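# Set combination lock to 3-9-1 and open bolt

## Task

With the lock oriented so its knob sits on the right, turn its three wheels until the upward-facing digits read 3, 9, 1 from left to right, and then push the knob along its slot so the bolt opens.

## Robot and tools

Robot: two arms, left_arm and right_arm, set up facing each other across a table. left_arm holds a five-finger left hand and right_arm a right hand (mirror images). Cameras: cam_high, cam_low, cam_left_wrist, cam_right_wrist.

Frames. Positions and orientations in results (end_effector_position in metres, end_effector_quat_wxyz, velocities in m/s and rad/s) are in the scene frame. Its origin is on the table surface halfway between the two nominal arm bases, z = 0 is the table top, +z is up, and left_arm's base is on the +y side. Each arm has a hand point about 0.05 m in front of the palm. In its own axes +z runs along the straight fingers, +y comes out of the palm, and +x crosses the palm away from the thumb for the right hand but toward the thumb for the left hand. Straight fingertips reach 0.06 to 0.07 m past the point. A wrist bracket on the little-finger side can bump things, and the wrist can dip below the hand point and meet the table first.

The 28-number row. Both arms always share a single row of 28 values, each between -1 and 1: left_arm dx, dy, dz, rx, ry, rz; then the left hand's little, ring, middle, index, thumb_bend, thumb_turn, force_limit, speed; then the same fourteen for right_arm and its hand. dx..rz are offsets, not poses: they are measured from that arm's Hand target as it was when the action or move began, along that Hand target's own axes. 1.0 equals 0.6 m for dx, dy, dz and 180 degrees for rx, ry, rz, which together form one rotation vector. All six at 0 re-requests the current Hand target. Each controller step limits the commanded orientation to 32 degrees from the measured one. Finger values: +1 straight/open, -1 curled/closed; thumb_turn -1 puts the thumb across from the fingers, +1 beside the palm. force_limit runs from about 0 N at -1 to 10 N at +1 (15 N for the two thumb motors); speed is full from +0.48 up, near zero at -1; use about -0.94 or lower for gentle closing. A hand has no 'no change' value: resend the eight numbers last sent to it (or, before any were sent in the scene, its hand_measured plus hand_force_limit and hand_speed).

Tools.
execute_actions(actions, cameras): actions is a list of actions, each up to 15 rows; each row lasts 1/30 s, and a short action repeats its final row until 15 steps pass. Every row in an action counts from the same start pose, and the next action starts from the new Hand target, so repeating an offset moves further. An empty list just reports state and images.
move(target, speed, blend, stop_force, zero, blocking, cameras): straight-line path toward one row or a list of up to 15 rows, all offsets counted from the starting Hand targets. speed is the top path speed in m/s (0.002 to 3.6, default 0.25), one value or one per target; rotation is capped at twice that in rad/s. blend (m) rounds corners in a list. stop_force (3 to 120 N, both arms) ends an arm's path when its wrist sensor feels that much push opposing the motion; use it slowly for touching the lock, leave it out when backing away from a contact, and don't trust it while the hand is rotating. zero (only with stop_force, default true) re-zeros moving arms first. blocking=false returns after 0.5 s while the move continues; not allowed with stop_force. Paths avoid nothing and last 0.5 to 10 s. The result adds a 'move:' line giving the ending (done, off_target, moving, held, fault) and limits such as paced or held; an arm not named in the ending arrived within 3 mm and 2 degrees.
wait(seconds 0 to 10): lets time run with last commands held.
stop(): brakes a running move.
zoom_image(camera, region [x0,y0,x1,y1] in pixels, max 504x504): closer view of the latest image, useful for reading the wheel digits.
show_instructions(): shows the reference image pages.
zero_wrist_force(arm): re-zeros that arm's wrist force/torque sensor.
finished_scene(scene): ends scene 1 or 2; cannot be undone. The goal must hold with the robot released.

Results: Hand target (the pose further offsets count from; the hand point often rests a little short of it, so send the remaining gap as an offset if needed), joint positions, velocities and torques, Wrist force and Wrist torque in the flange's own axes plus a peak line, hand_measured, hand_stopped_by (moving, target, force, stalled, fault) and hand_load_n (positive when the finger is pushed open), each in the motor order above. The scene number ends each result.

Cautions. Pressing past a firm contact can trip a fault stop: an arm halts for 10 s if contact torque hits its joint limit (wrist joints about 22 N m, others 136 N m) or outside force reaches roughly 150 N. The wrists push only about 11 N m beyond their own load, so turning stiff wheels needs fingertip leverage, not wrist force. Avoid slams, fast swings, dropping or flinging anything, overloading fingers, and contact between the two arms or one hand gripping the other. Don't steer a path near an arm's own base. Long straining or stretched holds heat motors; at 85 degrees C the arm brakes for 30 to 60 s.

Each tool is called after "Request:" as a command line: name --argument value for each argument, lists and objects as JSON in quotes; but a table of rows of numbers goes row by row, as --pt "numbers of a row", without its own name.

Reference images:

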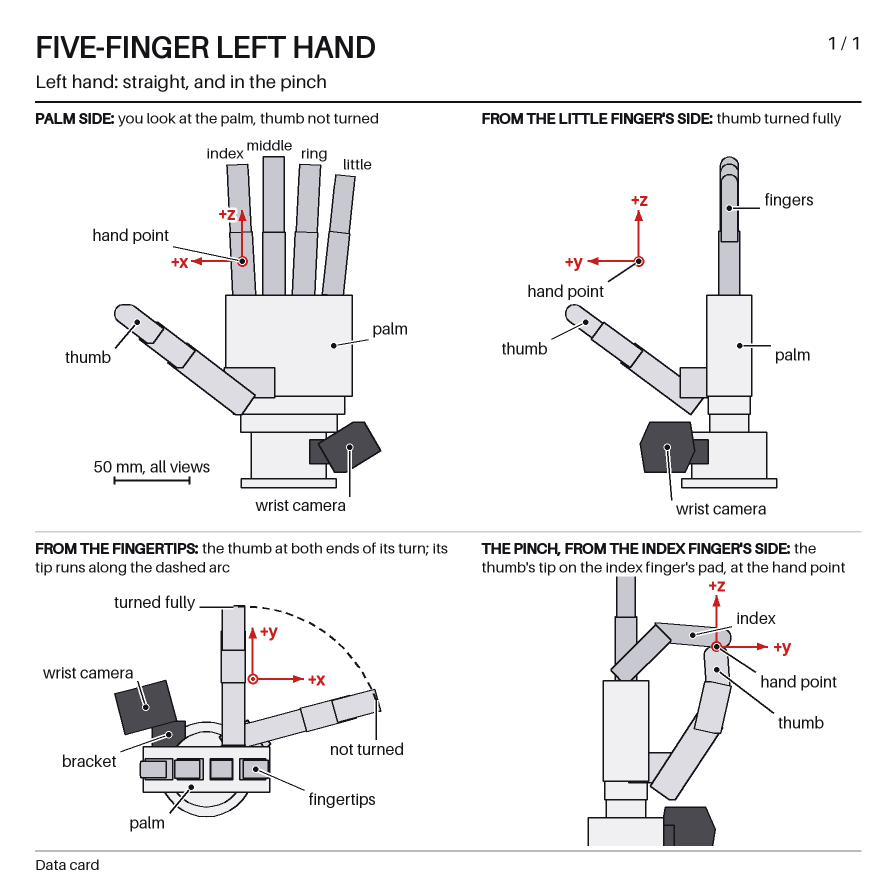

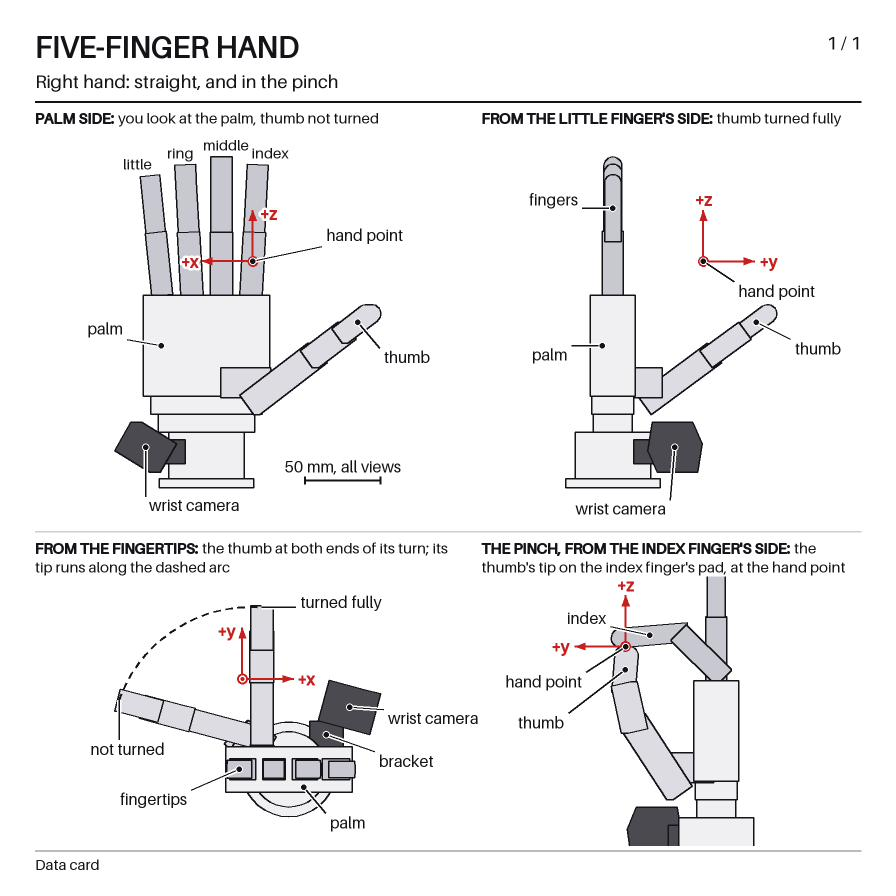

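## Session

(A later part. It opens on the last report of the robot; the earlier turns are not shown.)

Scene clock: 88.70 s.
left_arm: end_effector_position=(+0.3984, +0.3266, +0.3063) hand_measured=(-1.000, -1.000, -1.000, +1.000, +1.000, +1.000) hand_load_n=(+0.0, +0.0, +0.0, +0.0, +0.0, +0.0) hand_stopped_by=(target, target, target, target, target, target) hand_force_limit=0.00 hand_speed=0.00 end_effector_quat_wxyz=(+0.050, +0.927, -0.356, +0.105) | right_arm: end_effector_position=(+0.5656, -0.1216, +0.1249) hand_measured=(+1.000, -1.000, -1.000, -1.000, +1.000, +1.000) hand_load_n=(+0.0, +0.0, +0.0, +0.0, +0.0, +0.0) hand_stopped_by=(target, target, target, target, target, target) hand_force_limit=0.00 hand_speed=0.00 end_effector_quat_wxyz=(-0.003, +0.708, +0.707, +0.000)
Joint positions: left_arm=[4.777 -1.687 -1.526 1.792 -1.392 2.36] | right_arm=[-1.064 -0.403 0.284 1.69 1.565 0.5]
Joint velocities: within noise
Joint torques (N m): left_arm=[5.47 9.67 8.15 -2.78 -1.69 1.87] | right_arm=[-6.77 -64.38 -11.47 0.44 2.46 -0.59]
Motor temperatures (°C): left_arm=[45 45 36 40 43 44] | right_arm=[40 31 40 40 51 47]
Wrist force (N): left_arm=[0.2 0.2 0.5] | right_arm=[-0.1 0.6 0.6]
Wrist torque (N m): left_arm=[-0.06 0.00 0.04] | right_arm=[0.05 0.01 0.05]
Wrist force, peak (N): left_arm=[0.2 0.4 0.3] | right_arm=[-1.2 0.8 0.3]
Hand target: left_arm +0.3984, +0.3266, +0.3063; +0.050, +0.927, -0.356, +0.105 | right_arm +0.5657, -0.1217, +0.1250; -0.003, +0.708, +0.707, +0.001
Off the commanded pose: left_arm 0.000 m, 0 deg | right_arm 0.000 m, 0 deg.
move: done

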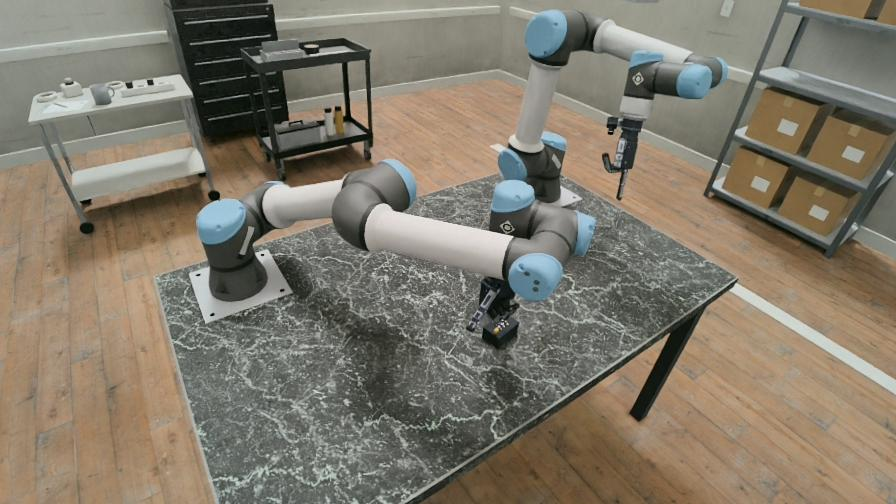

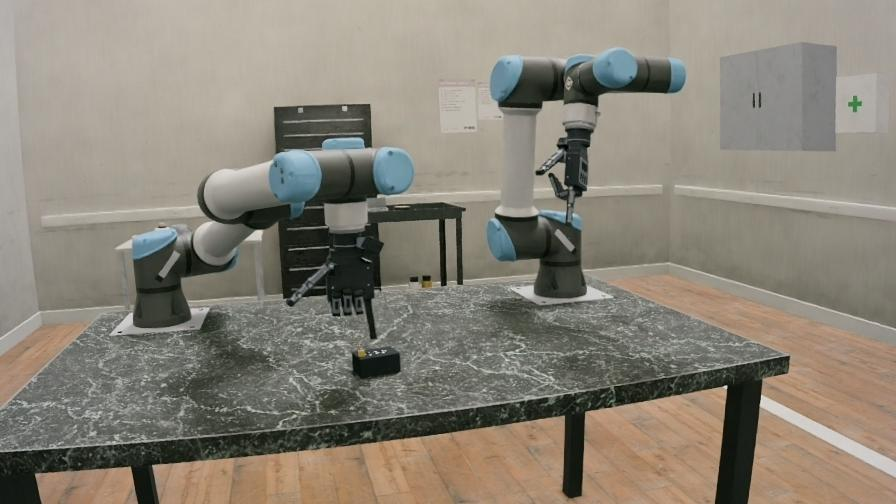

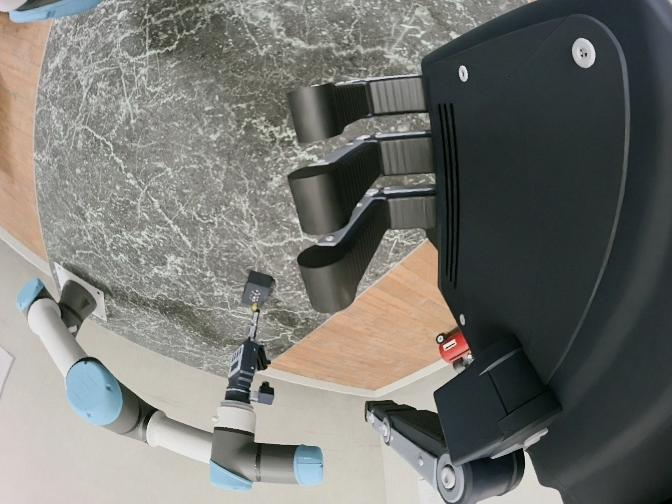

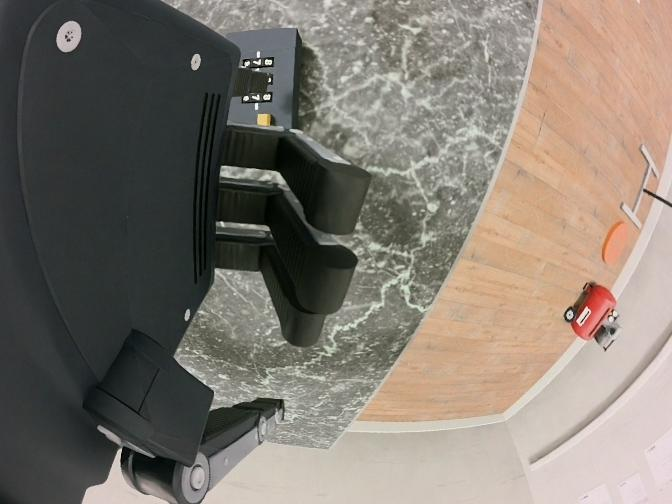

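Request:
move --pt "0 0 0 0 0 0 -1 -1 -1 1 1 1 0 0.0 0 -0.0117 0.02 0 0 0 1 -1 -1 -1 1 1 0 0.0" --pt "0 0 0 0 0 0 -1 -1 -1 1 1 1 0 0.0 0 -0.0117 0.067 0 0 0 1 -1 -1 -1 1 1 0 0.0" --speed '[0.05,0.015]' --stop_force 4 --cameras '["cam_high","cam_low","cam_right_wrist"]'

Request:
zoom_image --camera "cam_right_wrist" --region '[220, 30, 320, 130]'

Request:
zoom_image --camera "cam_low" --region '[340, 310, 420, 390]'

Scene clock: 95.43 s.
left_arm: end_effector_position=(+0.3984, +0.3266, +0.3063) hand_measured=(-1.000, -1.000, -1.000, +1.000, +1.000, +1.000) hand_load_n=(+0.0, +0.0, +0.5, +0.0, +0.0, +0.0) hand_stopped_by=(target, target, target, target, target, target) hand_force_limit=0.00 hand_speed=0.00 end_effector_quat_wxyz=(+0.050, +0.927, -0.356, +0.105) | right_arm: end_effector_position=(+0.5586, -0.1215, +0.0971) hand_measured=(+1.000, -1.000, -1.000, -1.000, +1.000, +1.000) hand_load_n=(+0.0, +0.0, +0.0, +0.0, +0.0, +0.0) hand_stopped_by=(target, target, target, target, target, target) hand_force_limit=0.00 hand_speed=0.00 end_effector_quat_wxyz=(-0.003, +0.708, +0.707, +0.001)
Joint positions: left_arm=[4.777 -1.687 -1.526 1.792 -1.392 2.36] | right_arm=[-1.059 -0.45 0.449 1.572 1.565 0.505]
Joint velocities: within noise
Joint torques (N m): left_arm=[5.69 10.95 10.39 -4.36 -1.45 1.68] | right_arm=[-4.04 -55.28 -24.93 1.56 -2.28 0.47]
Motor temperatures (°C): left_arm=[45 45 36 40 43 44] | right_arm=[40 31 40 40 51 47]
Wrist force (N): left_arm=[0.1 0.2 0.4] | right_arm=[-0.2 0.9 0.4]
Wrist torque (N m): left_arm=[-0.05 0.02 0.03] | right_arm=[0.09 0.03 0.02]
Wrist force, peak (N): left_arm=[0.1 0.2 0.6] | right_arm=[0.0 1.0 -3.6]
Hand target: left_arm +0.3984, +0.3266, +0.3063; +0.050, +0.927, -0.356, +0.105 | right_arm +0.5586, -0.1215, +0.0971; -0.003, +0.708, +0.707, +0.001 (not the last commanded pose)
Off the commanded pose: left_arm 0.000 m, 0 deg | right_arm 0.012 m, 0 deg.
move: contact (right_arm); path passed 1 of 2 targets
Images, in order (width x height): cam_high 896x504, cam_low 896x504, cam_right_wrist 672x504.

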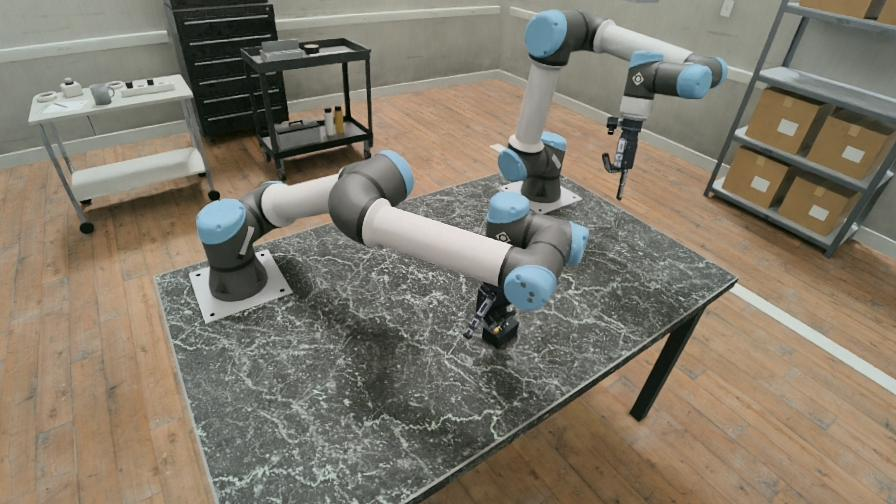

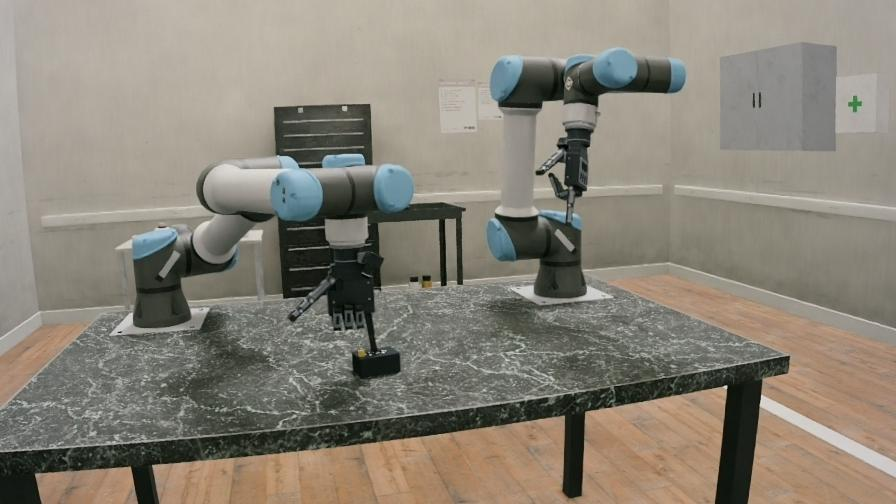

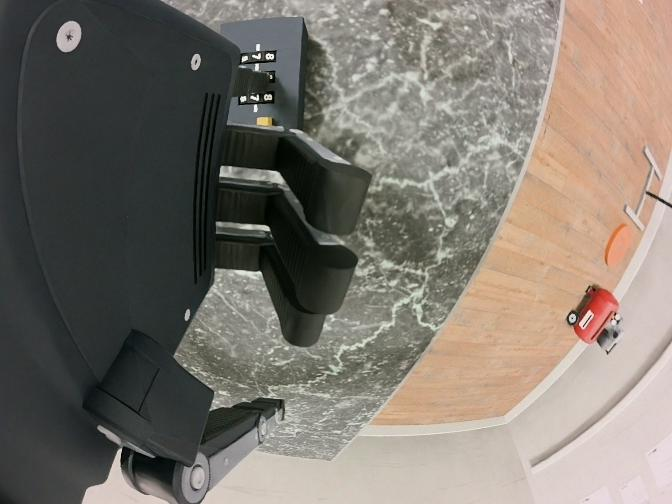

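Scaled by 5.040 from the camera's 672x504 image, which has a finer 960x720 frame.

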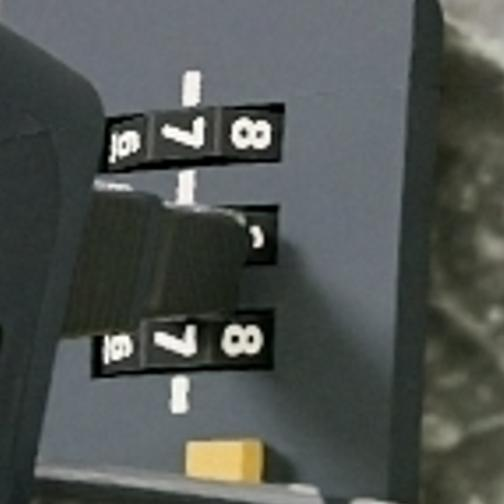

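Scaled by 6.300.

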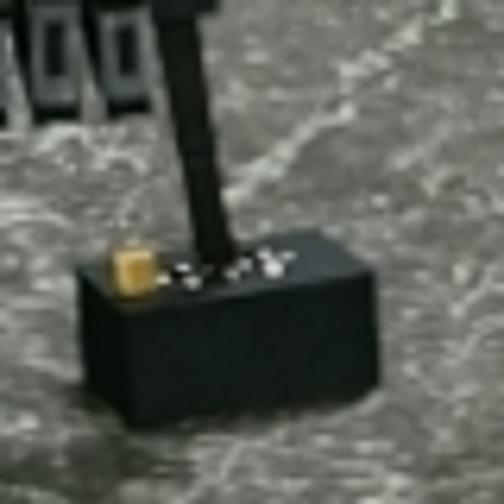

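Request:
move --pt "0 0 0 0 0 0 -1 -1 -1 1 1 1 0 0.0 0.0067 0.004 -0.004 0 0 0 1 -1 -1 -1 1 1 0 0.0" --pt "0 0 0 0 0 0 -1 -1 -1 1 1 1 0 0.0 0.0067 0.004 0.015 0 0 0 1 -1 -1 -1 1 1 0 0.0" --speed '[0.05,0.008]' --stop_force 4 --cameras '["cam_low","cam_right_wrist"]'

Request:
zoom_image --camera "cam_right_wrist" --region '[220, 30, 320, 130]'

Request:
zoom_image --camera "cam_low" --region '[340, 310, 420, 390]'

Scene clock: 100.33 s.
left_arm: end_effector_position=(+0.3984, +0.3266, +0.3063) hand_measured=(-1.000, -1.000, -1.000, +1.000, +1.000, +1.000) hand_load_n=(+0.0, +0.0, +0.0, +0.0, +0.0, +0.0) hand_stopped_by=(target, target, target, target, target, target) hand_force_limit=0.00 hand_speed=0.00 end_effector_quat_wxyz=(+0.050, +0.927, -0.356, +0.105) | right_arm: end_effector_position=(+0.5609, -0.1175, +0.0961) hand_measured=(+1.000, -1.000, -1.000, -1.000, +1.000, +1.000) hand_load_n=(-0.5, +0.0, +0.0, +0.0, +0.0, +0.0) hand_stopped_by=(target, target, target, target, target, target) hand_force_limit=0.00 hand_speed=0.00 end_effector_quat_wxyz=(-0.003, +0.708, +0.707, +0.001)
Joint positions: left_arm=[4.777 -1.687 -1.526 1.792 -1.392 2.36] | right_arm=[-1.055 -0.424 0.4 1.595 1.565 0.509]
Joint velocities: within noise
Joint torques (N m): left_arm=[4.6 11.57 9.11 -4.61 -1.39 1.55] | right_arm=[-1.28 -41.76 -23.67 3.33 -0.91 -0.05]
Motor temperatures (°C): left_arm=[45 45 36 40 43 44] | right_arm=[40 31 40 40 51 47]
Wrist force (N): left_arm=[0.2 0.1 0.2] | right_arm=[-0.1 1.2 -2.3]
Wrist torque (N m): left_arm=[-0.05 0.00 0.03] | right_arm=[0.22 0.24 0.05]
Wrist force, peak (N): left_arm=[0.2 0.6 0.1] | right_arm=[0.2 1.0 -5.9]
Hand target: left_arm +0.3984, +0.3266, +0.3063; +0.050, +0.927, -0.356, +0.105 | right_arm +0.5609, -0.1174, +0.0961; -0.003, +0.708, +0.707, +0.001 (not the last commanded pose)
Off the commanded pose: left_arm 0.000 m, 0 deg | right_arm 0.008 m, 0 deg.
move: contact (right_arm); path passed 1 of 2 targets
Images, in order (width x height): cam_low 896x504, cam_right_wrist 672x504.

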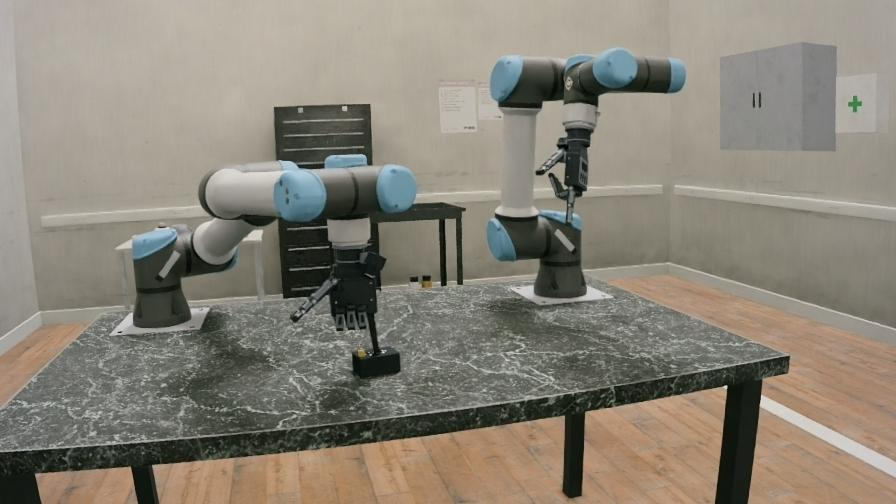

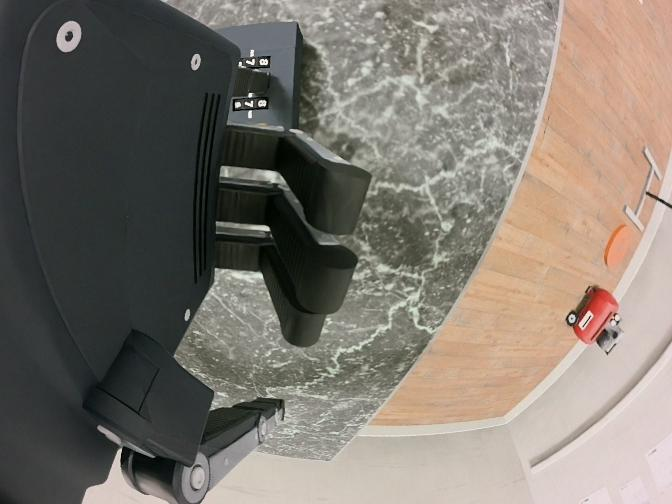

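Scaled by 5.040 from the camera's 672x504 image, which has a finer 960x720 frame.

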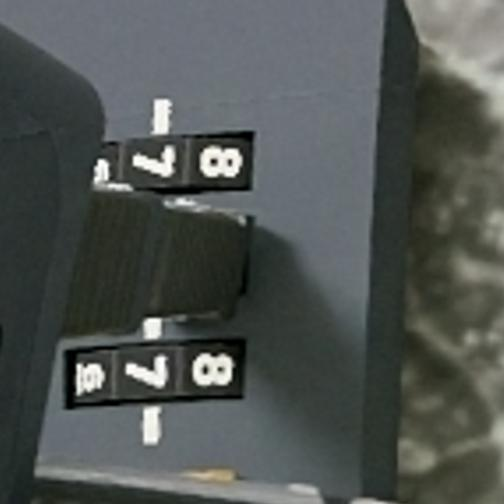

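Scaled by 6.300.

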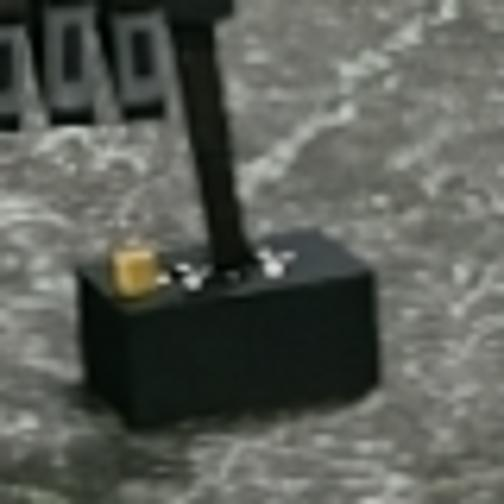

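Request:
move --pt "0 0 0 0 0 0 -1 -1 -1 1 1 1 0 0.0 0 -0.012 0 0 0 0 1 -1 -1 -1 1 1 0 0.0" --pt "0 0 0 0 0 0 -1 -1 -1 1 1 1 0 0.0 0 -0.024 0.001 0 0 0 1 -1 -1 -1 1 1 0 0.0" --speed 0.02 --cameras '["cam_low","cam_right_wrist"]'

Request:
zoom_image --camera "cam_right_wrist" --region '[220, 30, 320, 130]'

Scene clock: 104.07 s.
left_arm: end_effector_position=(+0.3984, +0.3266, +0.3063) hand_measured=(-1.000, -1.000, -1.000, +1.000, +1.000, +1.000) hand_load_n=(+0.0, +0.0, +0.0, +0.0, -0.5, +0.0) hand_stopped_by=(target, target, target, target, target, target) hand_force_limit=0.00 hand_speed=0.00 end_effector_quat_wxyz=(+0.050, +0.927, -0.356, +0.105) | right_arm: end_effector_position=(+0.5465, -0.1173, +0.0956) hand_measured=(+1.000, -1.000, -1.000, -1.000, +1.000, +1.000) hand_load_n=(+0.0, +0.0, +0.0, +0.0, +0.0, +0.0) hand_stopped_by=(target, target, target, target, target, target) hand_force_limit=0.00 hand_speed=0.00 end_effector_quat_wxyz=(-0.003, +0.708, +0.707, +0.001) end_effector_velocity=(+0.000, +0.000, +0.000) end_effector_angular_velocity=(+0.001, +0.002, +0.001)
Joint positions: left_arm=[4.777 -1.687 -1.526 1.792 -1.392 2.36] | right_arm=[-1.045 -0.483 0.518 1.536 1.565 0.519]
Joint velocities: left_arm=[within noise] | right_arm=[0 0.002 -0.005 0.004 -0.002 -0.001]
Joint torques (N m): left_arm=[4.95 10 10.58 -4.08 -1.2 1.19] | right_arm=[-5.33 -43.22 -24.8 2.87 -0.86 -0.28]
Motor temperatures (°C): left_arm=[45 45 36 40 43 44] | right_arm=[40 31 40 40 51 47]
Wrist force (N): left_arm=[-0.1 0.3 0.2] | right_arm=[-0.9 -1.0 -1.0]
Wrist torque (N m): left_arm=[-0.03 0.03 0.02] | right_arm=[0.19 0.08 -0.14]
Wrist force, peak (N): left_arm=[0.1 0.4 0.5] | right_arm=[-3.5 0.6 -20.0]
Hand target: left_arm +0.3984, +0.3266, +0.3063; +0.050, +0.927, -0.356, +0.105 | right_arm +0.5465, -0.1174, +0.0955; -0.003, +0.708, +0.707, +0.001
Off the commanded pose: left_arm 0.000 m, 0 deg | right_arm 0.000 m, 0 deg.
move: done
Images, in order (width x height): cam_low 896x504, cam_right_wrist 672x504.

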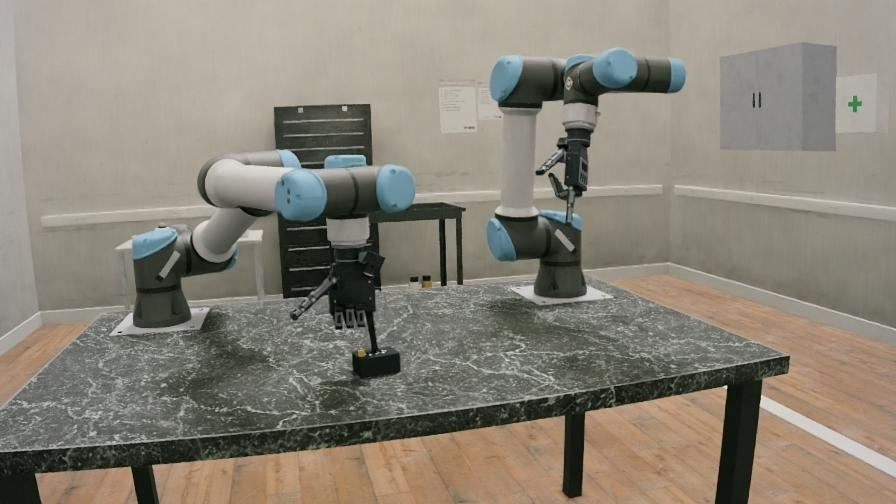

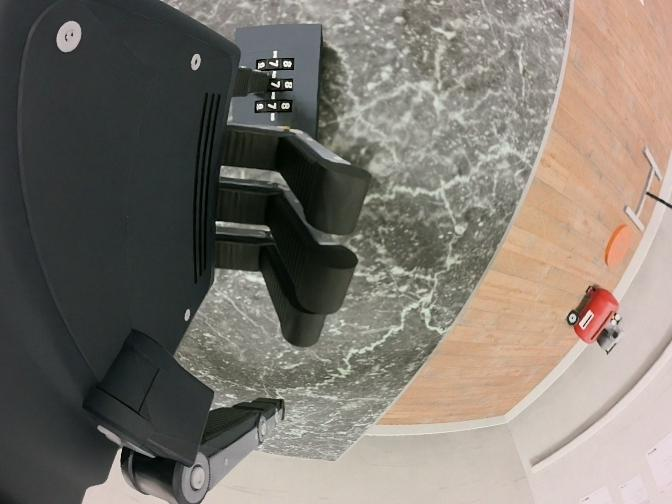

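Scaled by 5.040 from the camera's 672x504 image, which has a finer 960x720 frame.

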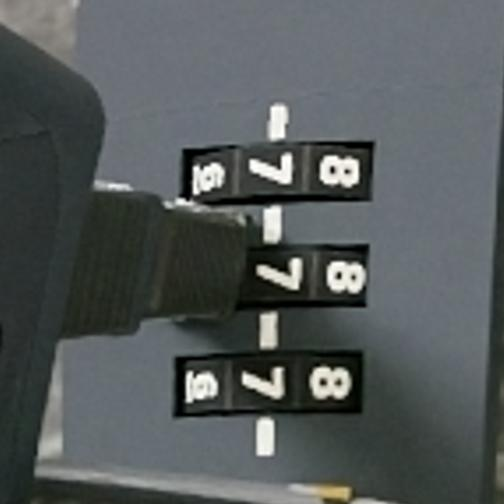

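Request:
move --pt "0 0 0 0 0 0 -1 -1 -1 1 1 1 0 0.0 0 0 -0.017 0 0 0 1 -1 -1 -1 1 1 0 0.0" --pt "0 0 0 0 0 0 -1 -1 -1 1 1 1 0 0.0 0 0.0253 -0.017 0 0 0 1 -1 -1 -1 1 1 0 0.0" --pt "0 0 0 0 0 0 -1 -1 -1 1 1 1 0 0.0 0 0.0253 -0.001 0 0 0 1 -1 -1 -1 1 1 0 0.0" --pt "0 0 0 0 0 0 -1 -1 -1 1 1 1 0 0.0 0 0.0117 -0.0012 0 0 0 1 -1 -1 -1 1 1 0 0.0" --pt "0 0 0 0 0 0 -1 -1 -1 1 1 1 0 0.0 0 -0.0017 0 0 0 0 1 -1 -1 -1 1 1 0 0.0" --speed '[0.06,0.08,0.03,0.02,0.02]' --cameras '["cam_right_wrist"]'

Request:
zoom_image --camera "cam_right_wrist" --region '[220, 30, 320, 130]'

Scene clock: 110.37 s.
left_arm: end_effector_position=(+0.3984, +0.3266, +0.3063) hand_measured=(-1.000, -1.000, -1.000, +1.000, +1.000, +1.000) hand_load_n=(+0.0, +0.0, +0.0, +0.0, +0.0, -0.5) hand_stopped_by=(target, target, target, target, target, target) hand_force_limit=0.00 hand_speed=0.00 end_effector_quat_wxyz=(+0.050, +0.927, -0.356, +0.105) | right_arm: end_effector_position=(+0.5454, -0.1173, +0.0956) hand_measured=(+1.000, -1.000, -1.000, -1.000, +1.000, +1.000) hand_load_n=(+0.0, +0.0, +0.0, +0.0, +0.0, +0.0) hand_stopped_by=(target, target, target, target, target, target) hand_force_limit=0.00 hand_speed=0.00 end_effector_quat_wxyz=(-0.003, +0.708, +0.707, +0.001)
Joint positions: left_arm=[4.777 -1.687 -1.526 1.792 -1.392 2.36] | right_arm=[-1.044 -0.487 0.526 1.532 1.565 0.52]
Joint velocities: within noise
Joint torques (N m): left_arm=[4.15 9.69 11.54 -4.02 -1.14 1.08] | right_arm=[-5.57 -43.32 -24.46 3.69 -2.46 -0.42]
Motor temperatures (°C): left_arm=[45 45 36 40 43 44] | right_arm=[40 31 40 40 51 47]
Wrist force (N): left_arm=[0.0 0.3 0.1] | right_arm=[-0.3 0.5 0.5]
Wrist torque (N m): left_arm=[-0.03 0.01 0.02] | right_arm=[0.03 0.03 -0.01]
Wrist force, peak (N): left_arm=[0.1 0.3 0.7] | right_arm=[-9.2 3.2 -17.5]
Hand target: left_arm +0.3984, +0.3266, +0.3063; +0.050, +0.927, -0.356, +0.105 | right_arm +0.5455, -0.1174, +0.0956; -0.003, +0.708, +0.707, +0.001
Off the commanded pose: left_arm 0.000 m, 0 deg | right_arm 0.000 m, 0 deg.
move: done
Images, in order (width x height): cam_right_wrist 672x504.

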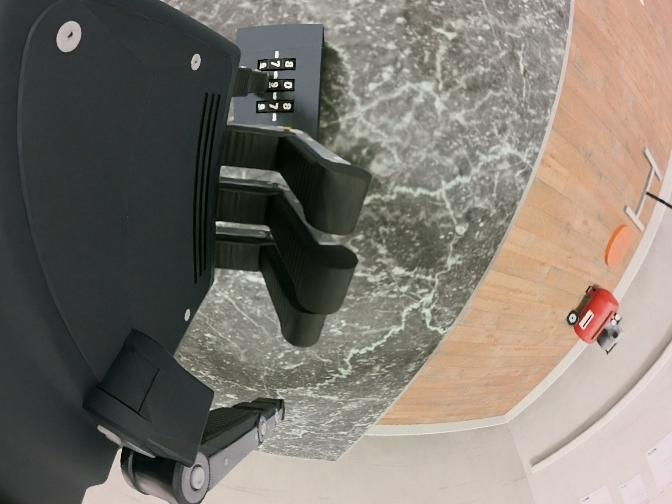

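Scaled by 5.040 from the camera's 672x504 image, which has a finer 960x720 frame.

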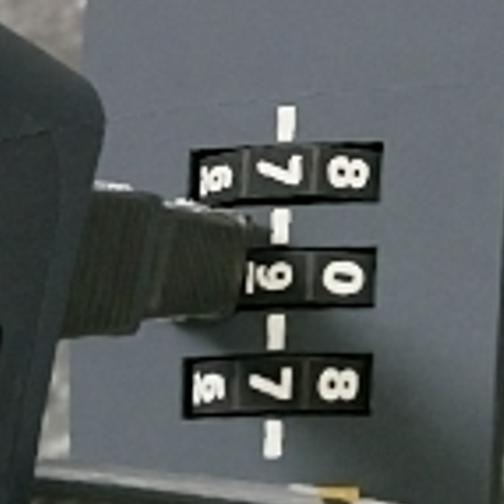

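Request:
move --pt "0 0 0 0 0 0 -1 -1 -1 1 1 1 0 0.0 0 0 -0.02 0 0 0 1 -1 -1 -1 1 1 0 0.0" --pt "0 0 0 0 0 0 -1 -1 -1 1 1 1 0 0.0 -0.0238 0.0253 -0.02 0 0 0 1 -1 -1 -1 1 1 0 0.0" --pt "0 0 0 0 0 0 -1 -1 -1 1 1 1 0 0.0 -0.0238 0.0253 -0.001 0 0 0 1 -1 -1 -1 1 1 0 0.0" --pt "0 0 0 0 0 0 -1 -1 -1 1 1 1 0 0.0 -0.0238 0.0117 -0.0012 0 0 0 1 -1 -1 -1 1 1 0 0.0" --pt "0 0 0 0 0 0 -1 -1 -1 1 1 1 0 0.0 -0.0238 -0.0 0 0 0 0 1 -1 -1 -1 1 1 0 0.0" --speed '[0.06,0.08,0.03,0.02,0.02]' --cameras '["cam_right_wrist"]'

Request:
zoom_image --camera "cam_right_wrist" --region '[220, 30, 320, 130]'

Scene clock: 116.13 s.
left_arm: end_effector_position=(+0.3984, +0.3266, +0.3063) hand_measured=(-1.000, -1.000, -1.000, +1.000, +1.000, +1.000) hand_load_n=(+0.0, +0.0, +0.0, +0.0, +0.0, +0.0) hand_stopped_by=(target, target, target, target, target, target) hand_force_limit=0.00 hand_speed=0.00 end_effector_quat_wxyz=(+0.050, +0.927, -0.356, +0.105) | right_arm: end_effector_position=(+0.5454, -0.1316, +0.0956) hand_measured=(+1.000, -1.000, -1.000, -1.000, +1.000, +1.000) hand_load_n=(+0.0, +0.0, +0.0, +0.0, +0.0, +0.0) hand_stopped_by=(target, target, target, target, target, target) hand_force_limit=0.00 hand_speed=0.00 end_effector_quat_wxyz=(-0.003, +0.708, +0.707, +0.001)
Joint positions: left_arm=[4.777 -1.687 -1.526 1.792 -1.392 2.36] | right_arm=[-1.063 -0.528 0.607 1.493 1.565 0.501]
Joint velocities: within noise
Joint torques (N m): left_arm=[2.32 8.17 12.14 -4.1 -1.13 1.05] | right_arm=[-4 -42.53 -24.73 3.5 -2.93 -0.4]
Motor temperatures (°C): left_arm=[45 45 36 40 43 44] | right_arm=[40 31 40 40 51 47]
Wrist force (N): left_arm=[0.1 0.2 0.3] | right_arm=[-0.4 0.7 0.6]
Wrist torque (N m): left_arm=[-0.05 0.01 0.03] | right_arm=[0.05 0.05 0.00]
Wrist force, peak (N): left_arm=[0.2 0.3 0.5] | right_arm=[-3.4 6.3 -16.4]
Hand target: left_arm +0.3984, +0.3266, +0.3063; +0.050, +0.927, -0.356, +0.105 | right_arm +0.5455, -0.1317, +0.0955; -0.003, +0.708, +0.707, +0.001
Off the commanded pose: left_arm 0.000 m, 0 deg | right_arm 0.000 m, 0 deg.
move: done
Images, in order (width x height): cam_right_wrist 672x504.

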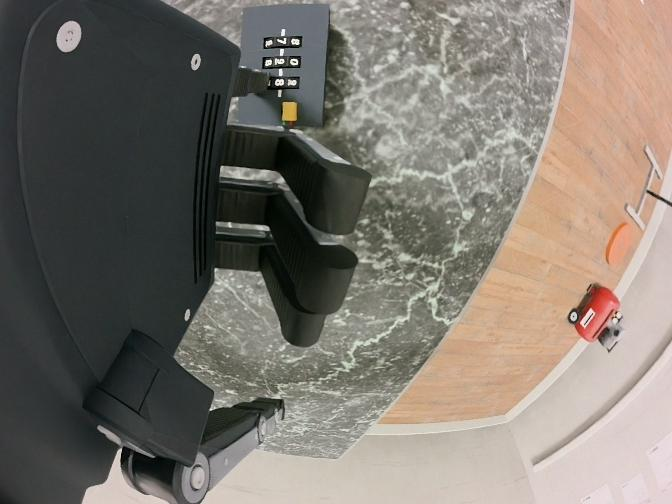

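Scaled by 5.040 from the camera's 672x504 image, which has a finer 960x720 frame.

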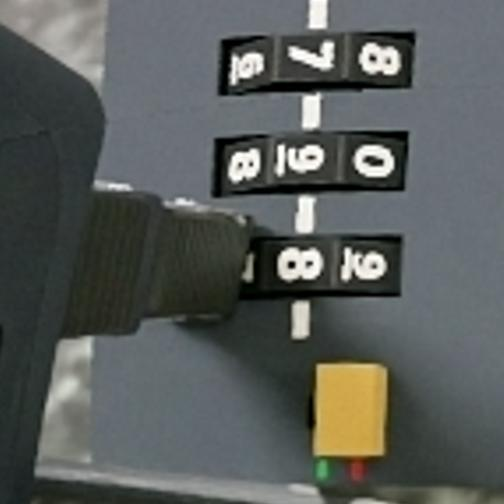

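Request:
move --pt "0 0 0 0 0 0 -1 -1 -1 1 1 1 0 0.0 0 0 -0.017 0 0 0 1 -1 -1 -1 1 1 0 0.0" --pt "0 0 0 0 0 0 -1 -1 -1 1 1 1 0 0.0 0.001 0.0265 -0.017 0 0 0 1 -1 -1 -1 1 1 0 0.0" --pt "0 0 0 0 0 0 -1 -1 -1 1 1 1 0 0.0 0.001 0.0265 0 0 0 0 1 -1 -1 -1 1 1 0 0.0" --pt "0 0 0 0 0 0 -1 -1 -1 1 1 1 0 0.0 0.001 0.0117 -0.0008 0 0 0 1 -1 -1 -1 1 1 0 0.0" --pt "0 0 0 0 0 0 -1 -1 -1 1 1 1 0 0.0 0.001 -0.001 0 0 0 0 1 -1 -1 -1 1 1 0 0.0" --speed '[0.06,0.08,0.03,0.02,0.02]' --cameras '["cam_right_wrist"]'

Request:
zoom_image --camera "cam_right_wrist" --region '[220, 30, 320, 130]'

Scene clock: 121.23 s.
left_arm: end_effector_position=(+0.3984, +0.3266, +0.3063) hand_measured=(-1.000, -1.000, -1.000, +1.000, +1.000, +1.000) hand_load_n=(+0.0, +0.0, +0.0, -0.5, +0.0, +0.0) hand_stopped_by=(target, target, target, target, target, target) hand_force_limit=0.00 hand_speed=0.00 end_effector_quat_wxyz=(+0.050, +0.927, -0.356, +0.105) | right_arm: end_effector_position=(+0.5448, -0.1310, +0.0956) hand_measured=(+1.000, -1.000, -1.000, -1.000, +1.000, +1.000) hand_load_n=(+0.0, +0.0, +0.0, +0.0, -0.5, +0.0) hand_stopped_by=(target, target, target, target, target, target) hand_force_limit=0.00 hand_speed=0.00 end_effector_quat_wxyz=(-0.003, +0.708, +0.707, +0.001)
Joint positions: left_arm=[4.777 -1.687 -1.526 1.792 -1.392 2.36] | right_arm=[-1.061 -0.529 0.607 1.493 1.565 0.503]
Joint velocities: within noise
Joint torques (N m): left_arm=[2.11 10.01 13.95 -4.02 -1.04 0.72] | right_arm=[-3.38 -42.28 -24.71 3.61 -2.87 -0.44]
Motor temperatures (°C): left_arm=[45 45 36 40 43 44] | right_arm=[40 31 40 40 51 47]
Wrist force (N): left_arm=[0.0 0.2 0.2] | right_arm=[-0.3 0.8 0.6]
Wrist torque (N m): left_arm=[-0.03 0.01 0.03] | right_arm=[0.07 0.04 0.02]
Wrist force, peak (N): left_arm=[0.0 0.6 0.3] | right_arm=[-4.6 3.3 -23.1]
Hand target: left_arm +0.3984, +0.3266, +0.3063; +0.050, +0.927, -0.356, +0.105 | right_arm +0.5449, -0.1311, +0.0955; -0.003, +0.708, +0.707, +0.001
Off the commanded pose: left_arm 0.000 m, 0 deg | right_arm 0.000 m, 0 deg.
move: done
Images, in order (width x height): cam_right_wrist 672x504.

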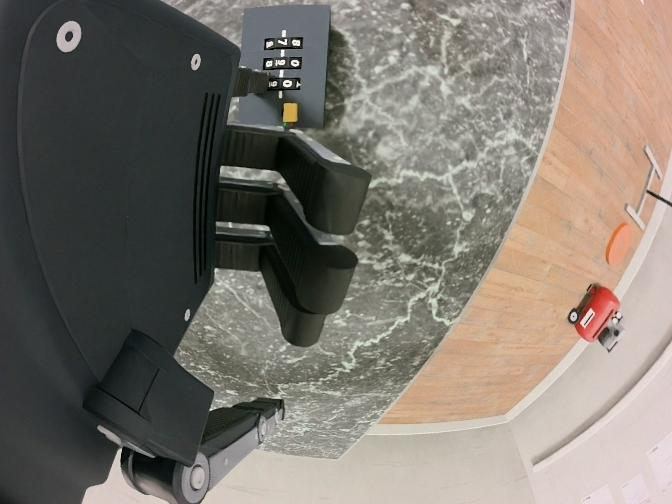

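Scaled by 5.040 from the camera's 672x504 image, which has a finer 960x720 frame.

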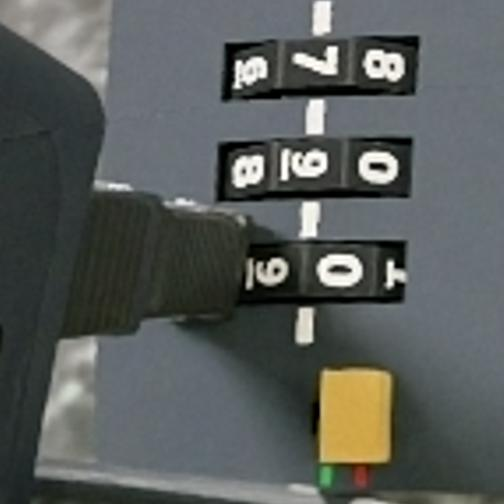

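Request:
move --pt "0 0 0 0 0 0 -1 -1 -1 1 1 1 0 0.0 0 0 -0.017 0 0 0 1 -1 -1 -1 1 1 0 0.0" --pt "0 0 0 0 0 0 -1 -1 -1 1 1 1 0 0.0 0.0 0.0273 -0.017 0 0 0 1 -1 -1 -1 1 1 0 0.0" --pt "0 0 0 0 0 0 -1 -1 -1 1 1 1 0 0.0 0.0 0.0273 0 0 0 0 1 -1 -1 -1 1 1 0 0.0" --pt "0 0 0 0 0 0 -1 -1 -1 1 1 1 0 0.0 0.0 0.0127 -0.0008 0 0 0 1 -1 -1 -1 1 1 0 0.0" --pt "0 0 0 0 0 0 -1 -1 -1 1 1 1 0 0.0 0.0 0.0015 0 0 0 0 1 -1 -1 -1 1 1 0 0.0" --speed '[0.06,0.08,0.03,0.02,0.02]' --cameras '["cam_right_wrist"]'

Request:
zoom_image --camera "cam_right_wrist" --region '[220, 30, 320, 130]'

Scene clock: 126.53 s.
left_arm: end_effector_position=(+0.3984, +0.3266, +0.3063) hand_measured=(-1.000, -1.000, -1.000, +1.000, +1.000, +1.000) hand_load_n=(+0.0, +0.0, +0.0, +0.0, +0.0, +0.0) hand_stopped_by=(target, target, target, target, target, target) hand_force_limit=0.00 hand_speed=0.00 end_effector_quat_wxyz=(+0.050, +0.927, -0.356, +0.105) | right_arm: end_effector_position=(+0.5457, -0.1310, +0.0956) hand_measured=(+1.000, -1.000, -1.000, -1.000, +1.000, +1.000) hand_load_n=(+0.0, +0.0, +0.0, +0.0, +0.0, +0.0) hand_stopped_by=(target, target, target, target, target, target) hand_force_limit=0.00 hand_speed=0.00 end_effector_quat_wxyz=(-0.003, +0.708, +0.707, +0.001)
Joint positions: left_arm=[4.777 -1.687 -1.526 1.792 -1.392 2.36] | right_arm=[-1.062 -0.526 0.602 1.495 1.565 0.502]
Joint velocities: within noise
Joint torques (N m): left_arm=[1.41 10.4 15 -4.14 -0.89 0.29] | right_arm=[-4.33 -42.58 -25.47 3.22 -2.88 -0.33]
Motor temperatures (°C): left_arm=[45 45 36 40 43 44] | right_arm=[40 31 40 40 51 47]
Wrist force (N): left_arm=[0.2 0.3 0.3] | right_arm=[-0.5 0.9 0.7]
Wrist torque (N m): left_arm=[-0.03 -0.01 0.04] | right_arm=[0.09 0.08 0.00]
Wrist force, peak (N): left_arm=[0.2 0.5 0.3] | right_arm=[-10.4 5.4 -22.7]
Hand target: left_arm +0.3984, +0.3266, +0.3063; +0.050, +0.927, -0.356, +0.105 | right_arm +0.5458, -0.1311, +0.0955; -0.003, +0.708, +0.707, +0.001
Off the commanded pose: left_arm 0.000 m, 0 deg | right_arm 0.000 m, 0 deg.
move: done
Images, in order (width x height): cam_right_wrist 672x504.

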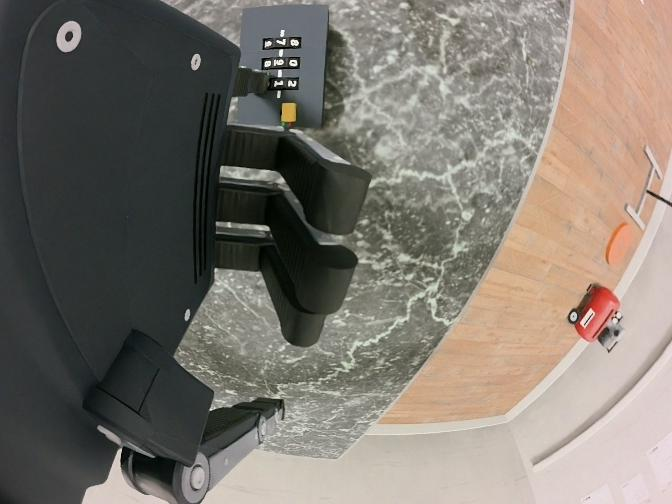

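Scaled by 5.040 from the camera's 672x504 image, which has a finer 960x720 frame.

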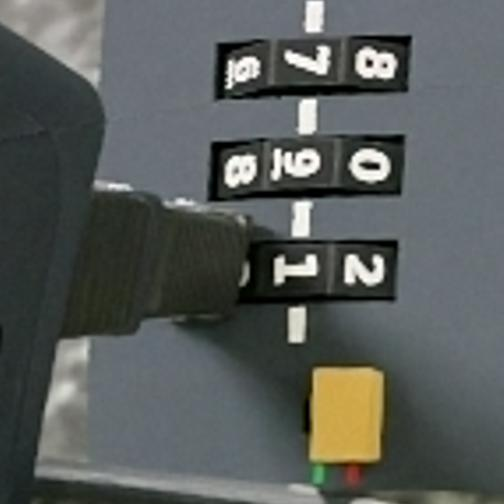

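Request:
move --pt "0 0 0 0 0 0 -1 -1 -1 1 1 1 0 0.0 0 0 -0.02 0 0 0 1 -1 -1 -1 1 1 0 0.0" --pt "0 0 0 0 0 0 -1 -1 -1 1 1 1 0 0.0 0.0465 0.0038 -0.02 0 0 0 1 -1 -1 -1 1 1 0 0.0" --pt "0 0 0 0 0 0 -1 -1 -1 1 1 1 0 0.0 0.0465 0.0038 -0.0007 0 0 0 1 -1 -1 -1 1 1 0 0.0" --pt "0 0 0 0 0 0 -1 -1 -1 1 1 1 0 0.0 0.0465 0.0168 -0.0009 0 0 0 1 -1 -1 -1 1 1 0 0.0" --pt "0 0 0 0 0 0 -1 -1 -1 1 1 1 0 0.0 0.0465 0.0298 0 0 0 0 1 -1 -1 -1 1 1 0 0.0" --pt "0 0 0 0 0 0 -1 -1 -1 1 1 1 0 0.0 0.0465 0.0038 -0.03 0 0 0 1 -1 -1 -1 1 1 0 0.0" --speed '[0.06,0.08,0.03,0.02,0.02,0.08]' --cameras '["cam_right_wrist"]'

Request:
zoom_image --camera "cam_right_wrist" --region '[220, 30, 320, 130]'

Scene clock: 132.53 s.
left_arm: end_effector_position=(+0.3984, +0.3266, +0.3063) hand_measured=(-1.000, -1.000, -1.000, +1.000, +1.000, +1.000) hand_load_n=(+0.0, +0.0, +0.0, +0.0, +0.0, +0.0) hand_stopped_by=(target, target, target, target, target, target) hand_force_limit=0.00 hand_speed=0.00 end_effector_quat_wxyz=(+0.050, +0.927, -0.356, +0.105) | right_arm: end_effector_position=(+0.5481, -0.1032, +0.1136) hand_measured=(+1.000, -1.000, -1.000, -1.000, +1.000, +1.000) hand_load_n=(+0.0, +0.0, +0.0, +0.0, +0.0, +0.0) hand_stopped_by=(target, target, target, target, target, target) hand_force_limit=0.00 hand_speed=0.00 end_effector_quat_wxyz=(-0.003, +0.708, +0.707, +0.001)
Joint positions: left_arm=[4.777 -1.687 -1.526 1.792 -1.392 2.36] | right_arm=[-1.028 -0.421 0.349 1.643 1.565 0.536]
Joint velocities: within noise
Joint torques (N m): left_arm=[0.48 10.01 15.6 -3.99 -0.58 -0.18] | right_arm=[-7.66 -48.36 -19.59 3.53 1.44 -0.48]
Motor temperatures (°C): left_arm=[45 45 36 40 43 44] | right_arm=[40 31 40 40 51 47]
Wrist force (N): left_arm=[0.1 0.3 0.2] | right_arm=[-0.4 0.5 0.5]
Wrist torque (N m): left_arm=[-0.03 0.01 0.03] | right_arm=[0.02 0.04 0.00]
Wrist force, peak (N): left_arm=[0.3 0.3 0.5] | right_arm=[-2.8 -2.7 -19.9]
Hand target: left_arm +0.3984, +0.3266, +0.3063; +0.050, +0.927, -0.356, +0.105 | right_arm +0.5482, -0.1033, +0.1136; -0.003, +0.708, +0.707, +0.001
Off the commanded pose: left_arm 0.000 m, 0 deg | right_arm 0.000 m, 0 deg.
move: done
Images, in order (width x height): cam_right_wrist 672x504.

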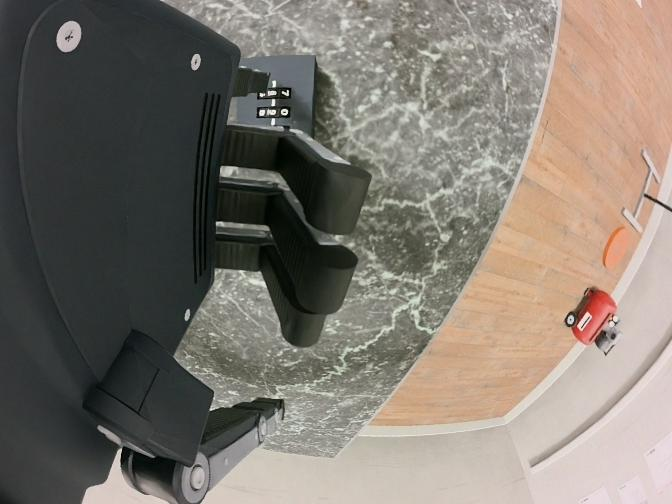

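Scaled by 5.040 from the camera's 672x504 image, which has a finer 960x720 frame.

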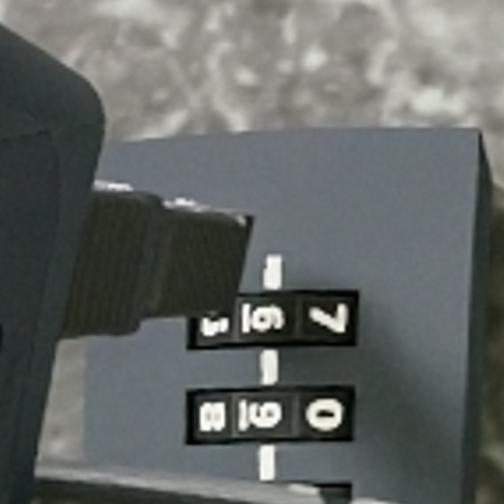

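Request:
move --pt "0 0 0 0 0 0 -1 -1 -1 1 1 1 0 0.0 0 -0.0028 0.01 0 0 0 1 -1 -1 -1 1 1 0 0.0" --pt "0 0 0 0 0 0 -1 -1 -1 1 1 1 0 0.0 0 -0.0028 0.0300 0 0 0 1 -1 -1 -1 1 1 0 0.0" --pt "0 0 0 0 0 0 -1 -1 -1 1 1 1 0 0.0 0 0.012 0.0297 0 0 0 1 -1 -1 -1 1 1 0 0.0" --pt "0 0 0 0 0 0 -1 -1 -1 1 1 1 0 0.0 0 0.0275 0.0303 0 0 0 1 -1 -1 -1 1 1 0 0.0" --pt "0 0 0 0 0 0 -1 -1 -1 1 1 1 0 0.0 0.0 0.003 0 0 0 0 1 -1 -1 -1 1 1 0 0.0" --speed '[0.08,0.03,0.02,0.02,0.08]' --cameras '["cam_right_wrist"]'

Request:
zoom_image --camera "cam_right_wrist" --region '[220, 30, 320, 130]'

Scene clock: 137.43 s.
left_arm: end_effector_position=(+0.3984, +0.3266, +0.3063) hand_measured=(-1.000, -1.000, -1.000, +1.000, +1.000, +1.000) hand_load_n=(+0.0, +0.5, +0.0, +0.0, +0.0, +0.0) hand_stopped_by=(target, target, target, target, target, target) hand_force_limit=0.00 hand_speed=0.00 end_effector_quat_wxyz=(+0.050, +0.927, -0.356, +0.105) | right_arm: end_effector_position=(+0.5499, -0.1032, +0.1136) hand_measured=(+1.000, -1.000, -1.000, -1.000, +1.000, +1.000) hand_load_n=(+0.0, +0.0, +0.0, +0.0, +0.0, +0.0) hand_stopped_by=(target, target, target, target, target, target) hand_force_limit=0.00 hand_speed=0.00 end_effector_quat_wxyz=(-0.003, +0.708, +0.707, +0.001)
Joint positions: left_arm=[4.777 -1.687 -1.526 1.792 -1.392 2.36] | right_arm=[-1.029 -0.411 0.33 1.652 1.565 0.535]
Joint velocities: within noise
Joint torques (N m): left_arm=[-0.78 10.09 16.82 -3.84 -0.69 -0.06] | right_arm=[-6.95 -47.38 -22.26 3.62 -2.47 -0.67]
Motor temperatures (°C): left_arm=[45 45 36 40 43 44] | right_arm=[40 31 40 40 51 47]
Wrist force (N): left_arm=[0.0 0.2 0.3] | right_arm=[0.0 0.7 0.5]
Wrist torque (N m): left_arm=[-0.04 0.02 0.03] | right_arm=[0.06 -0.01 0.03]
Wrist force, peak (N): left_arm=[-0.1 0.3 0.5] | right_arm=[4.7 -4.6 -24.5]
Hand target: left_arm +0.3984, +0.3266, +0.3063; +0.050, +0.927, -0.356, +0.105 | right_arm +0.5500, -0.1033, +0.1136; -0.003, +0.708, +0.707, +0.001
Off the commanded pose: left_arm 0.000 m, 0 deg | right_arm 0.000 m, 0 deg.
move: done
Images, in order (width x height): cam_right_wrist 672x504.

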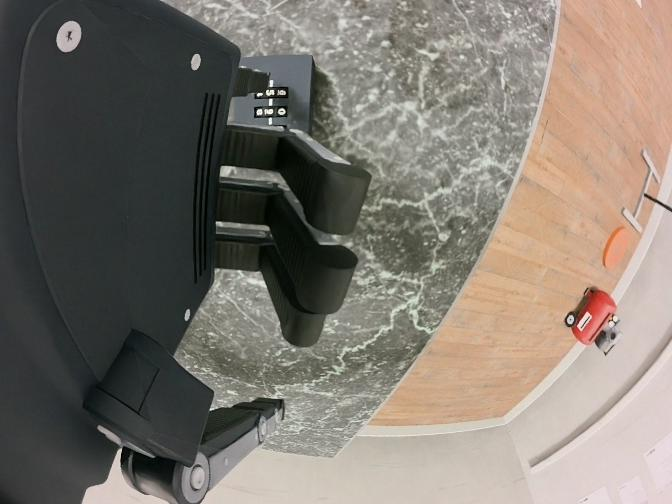

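Scaled by 5.040 from the camera's 672x504 image, which has a finer 960x720 frame.

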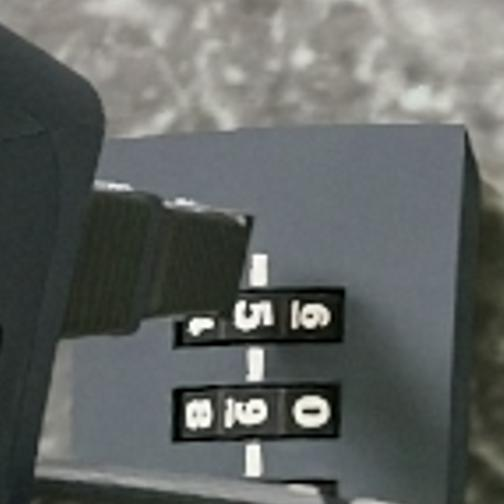

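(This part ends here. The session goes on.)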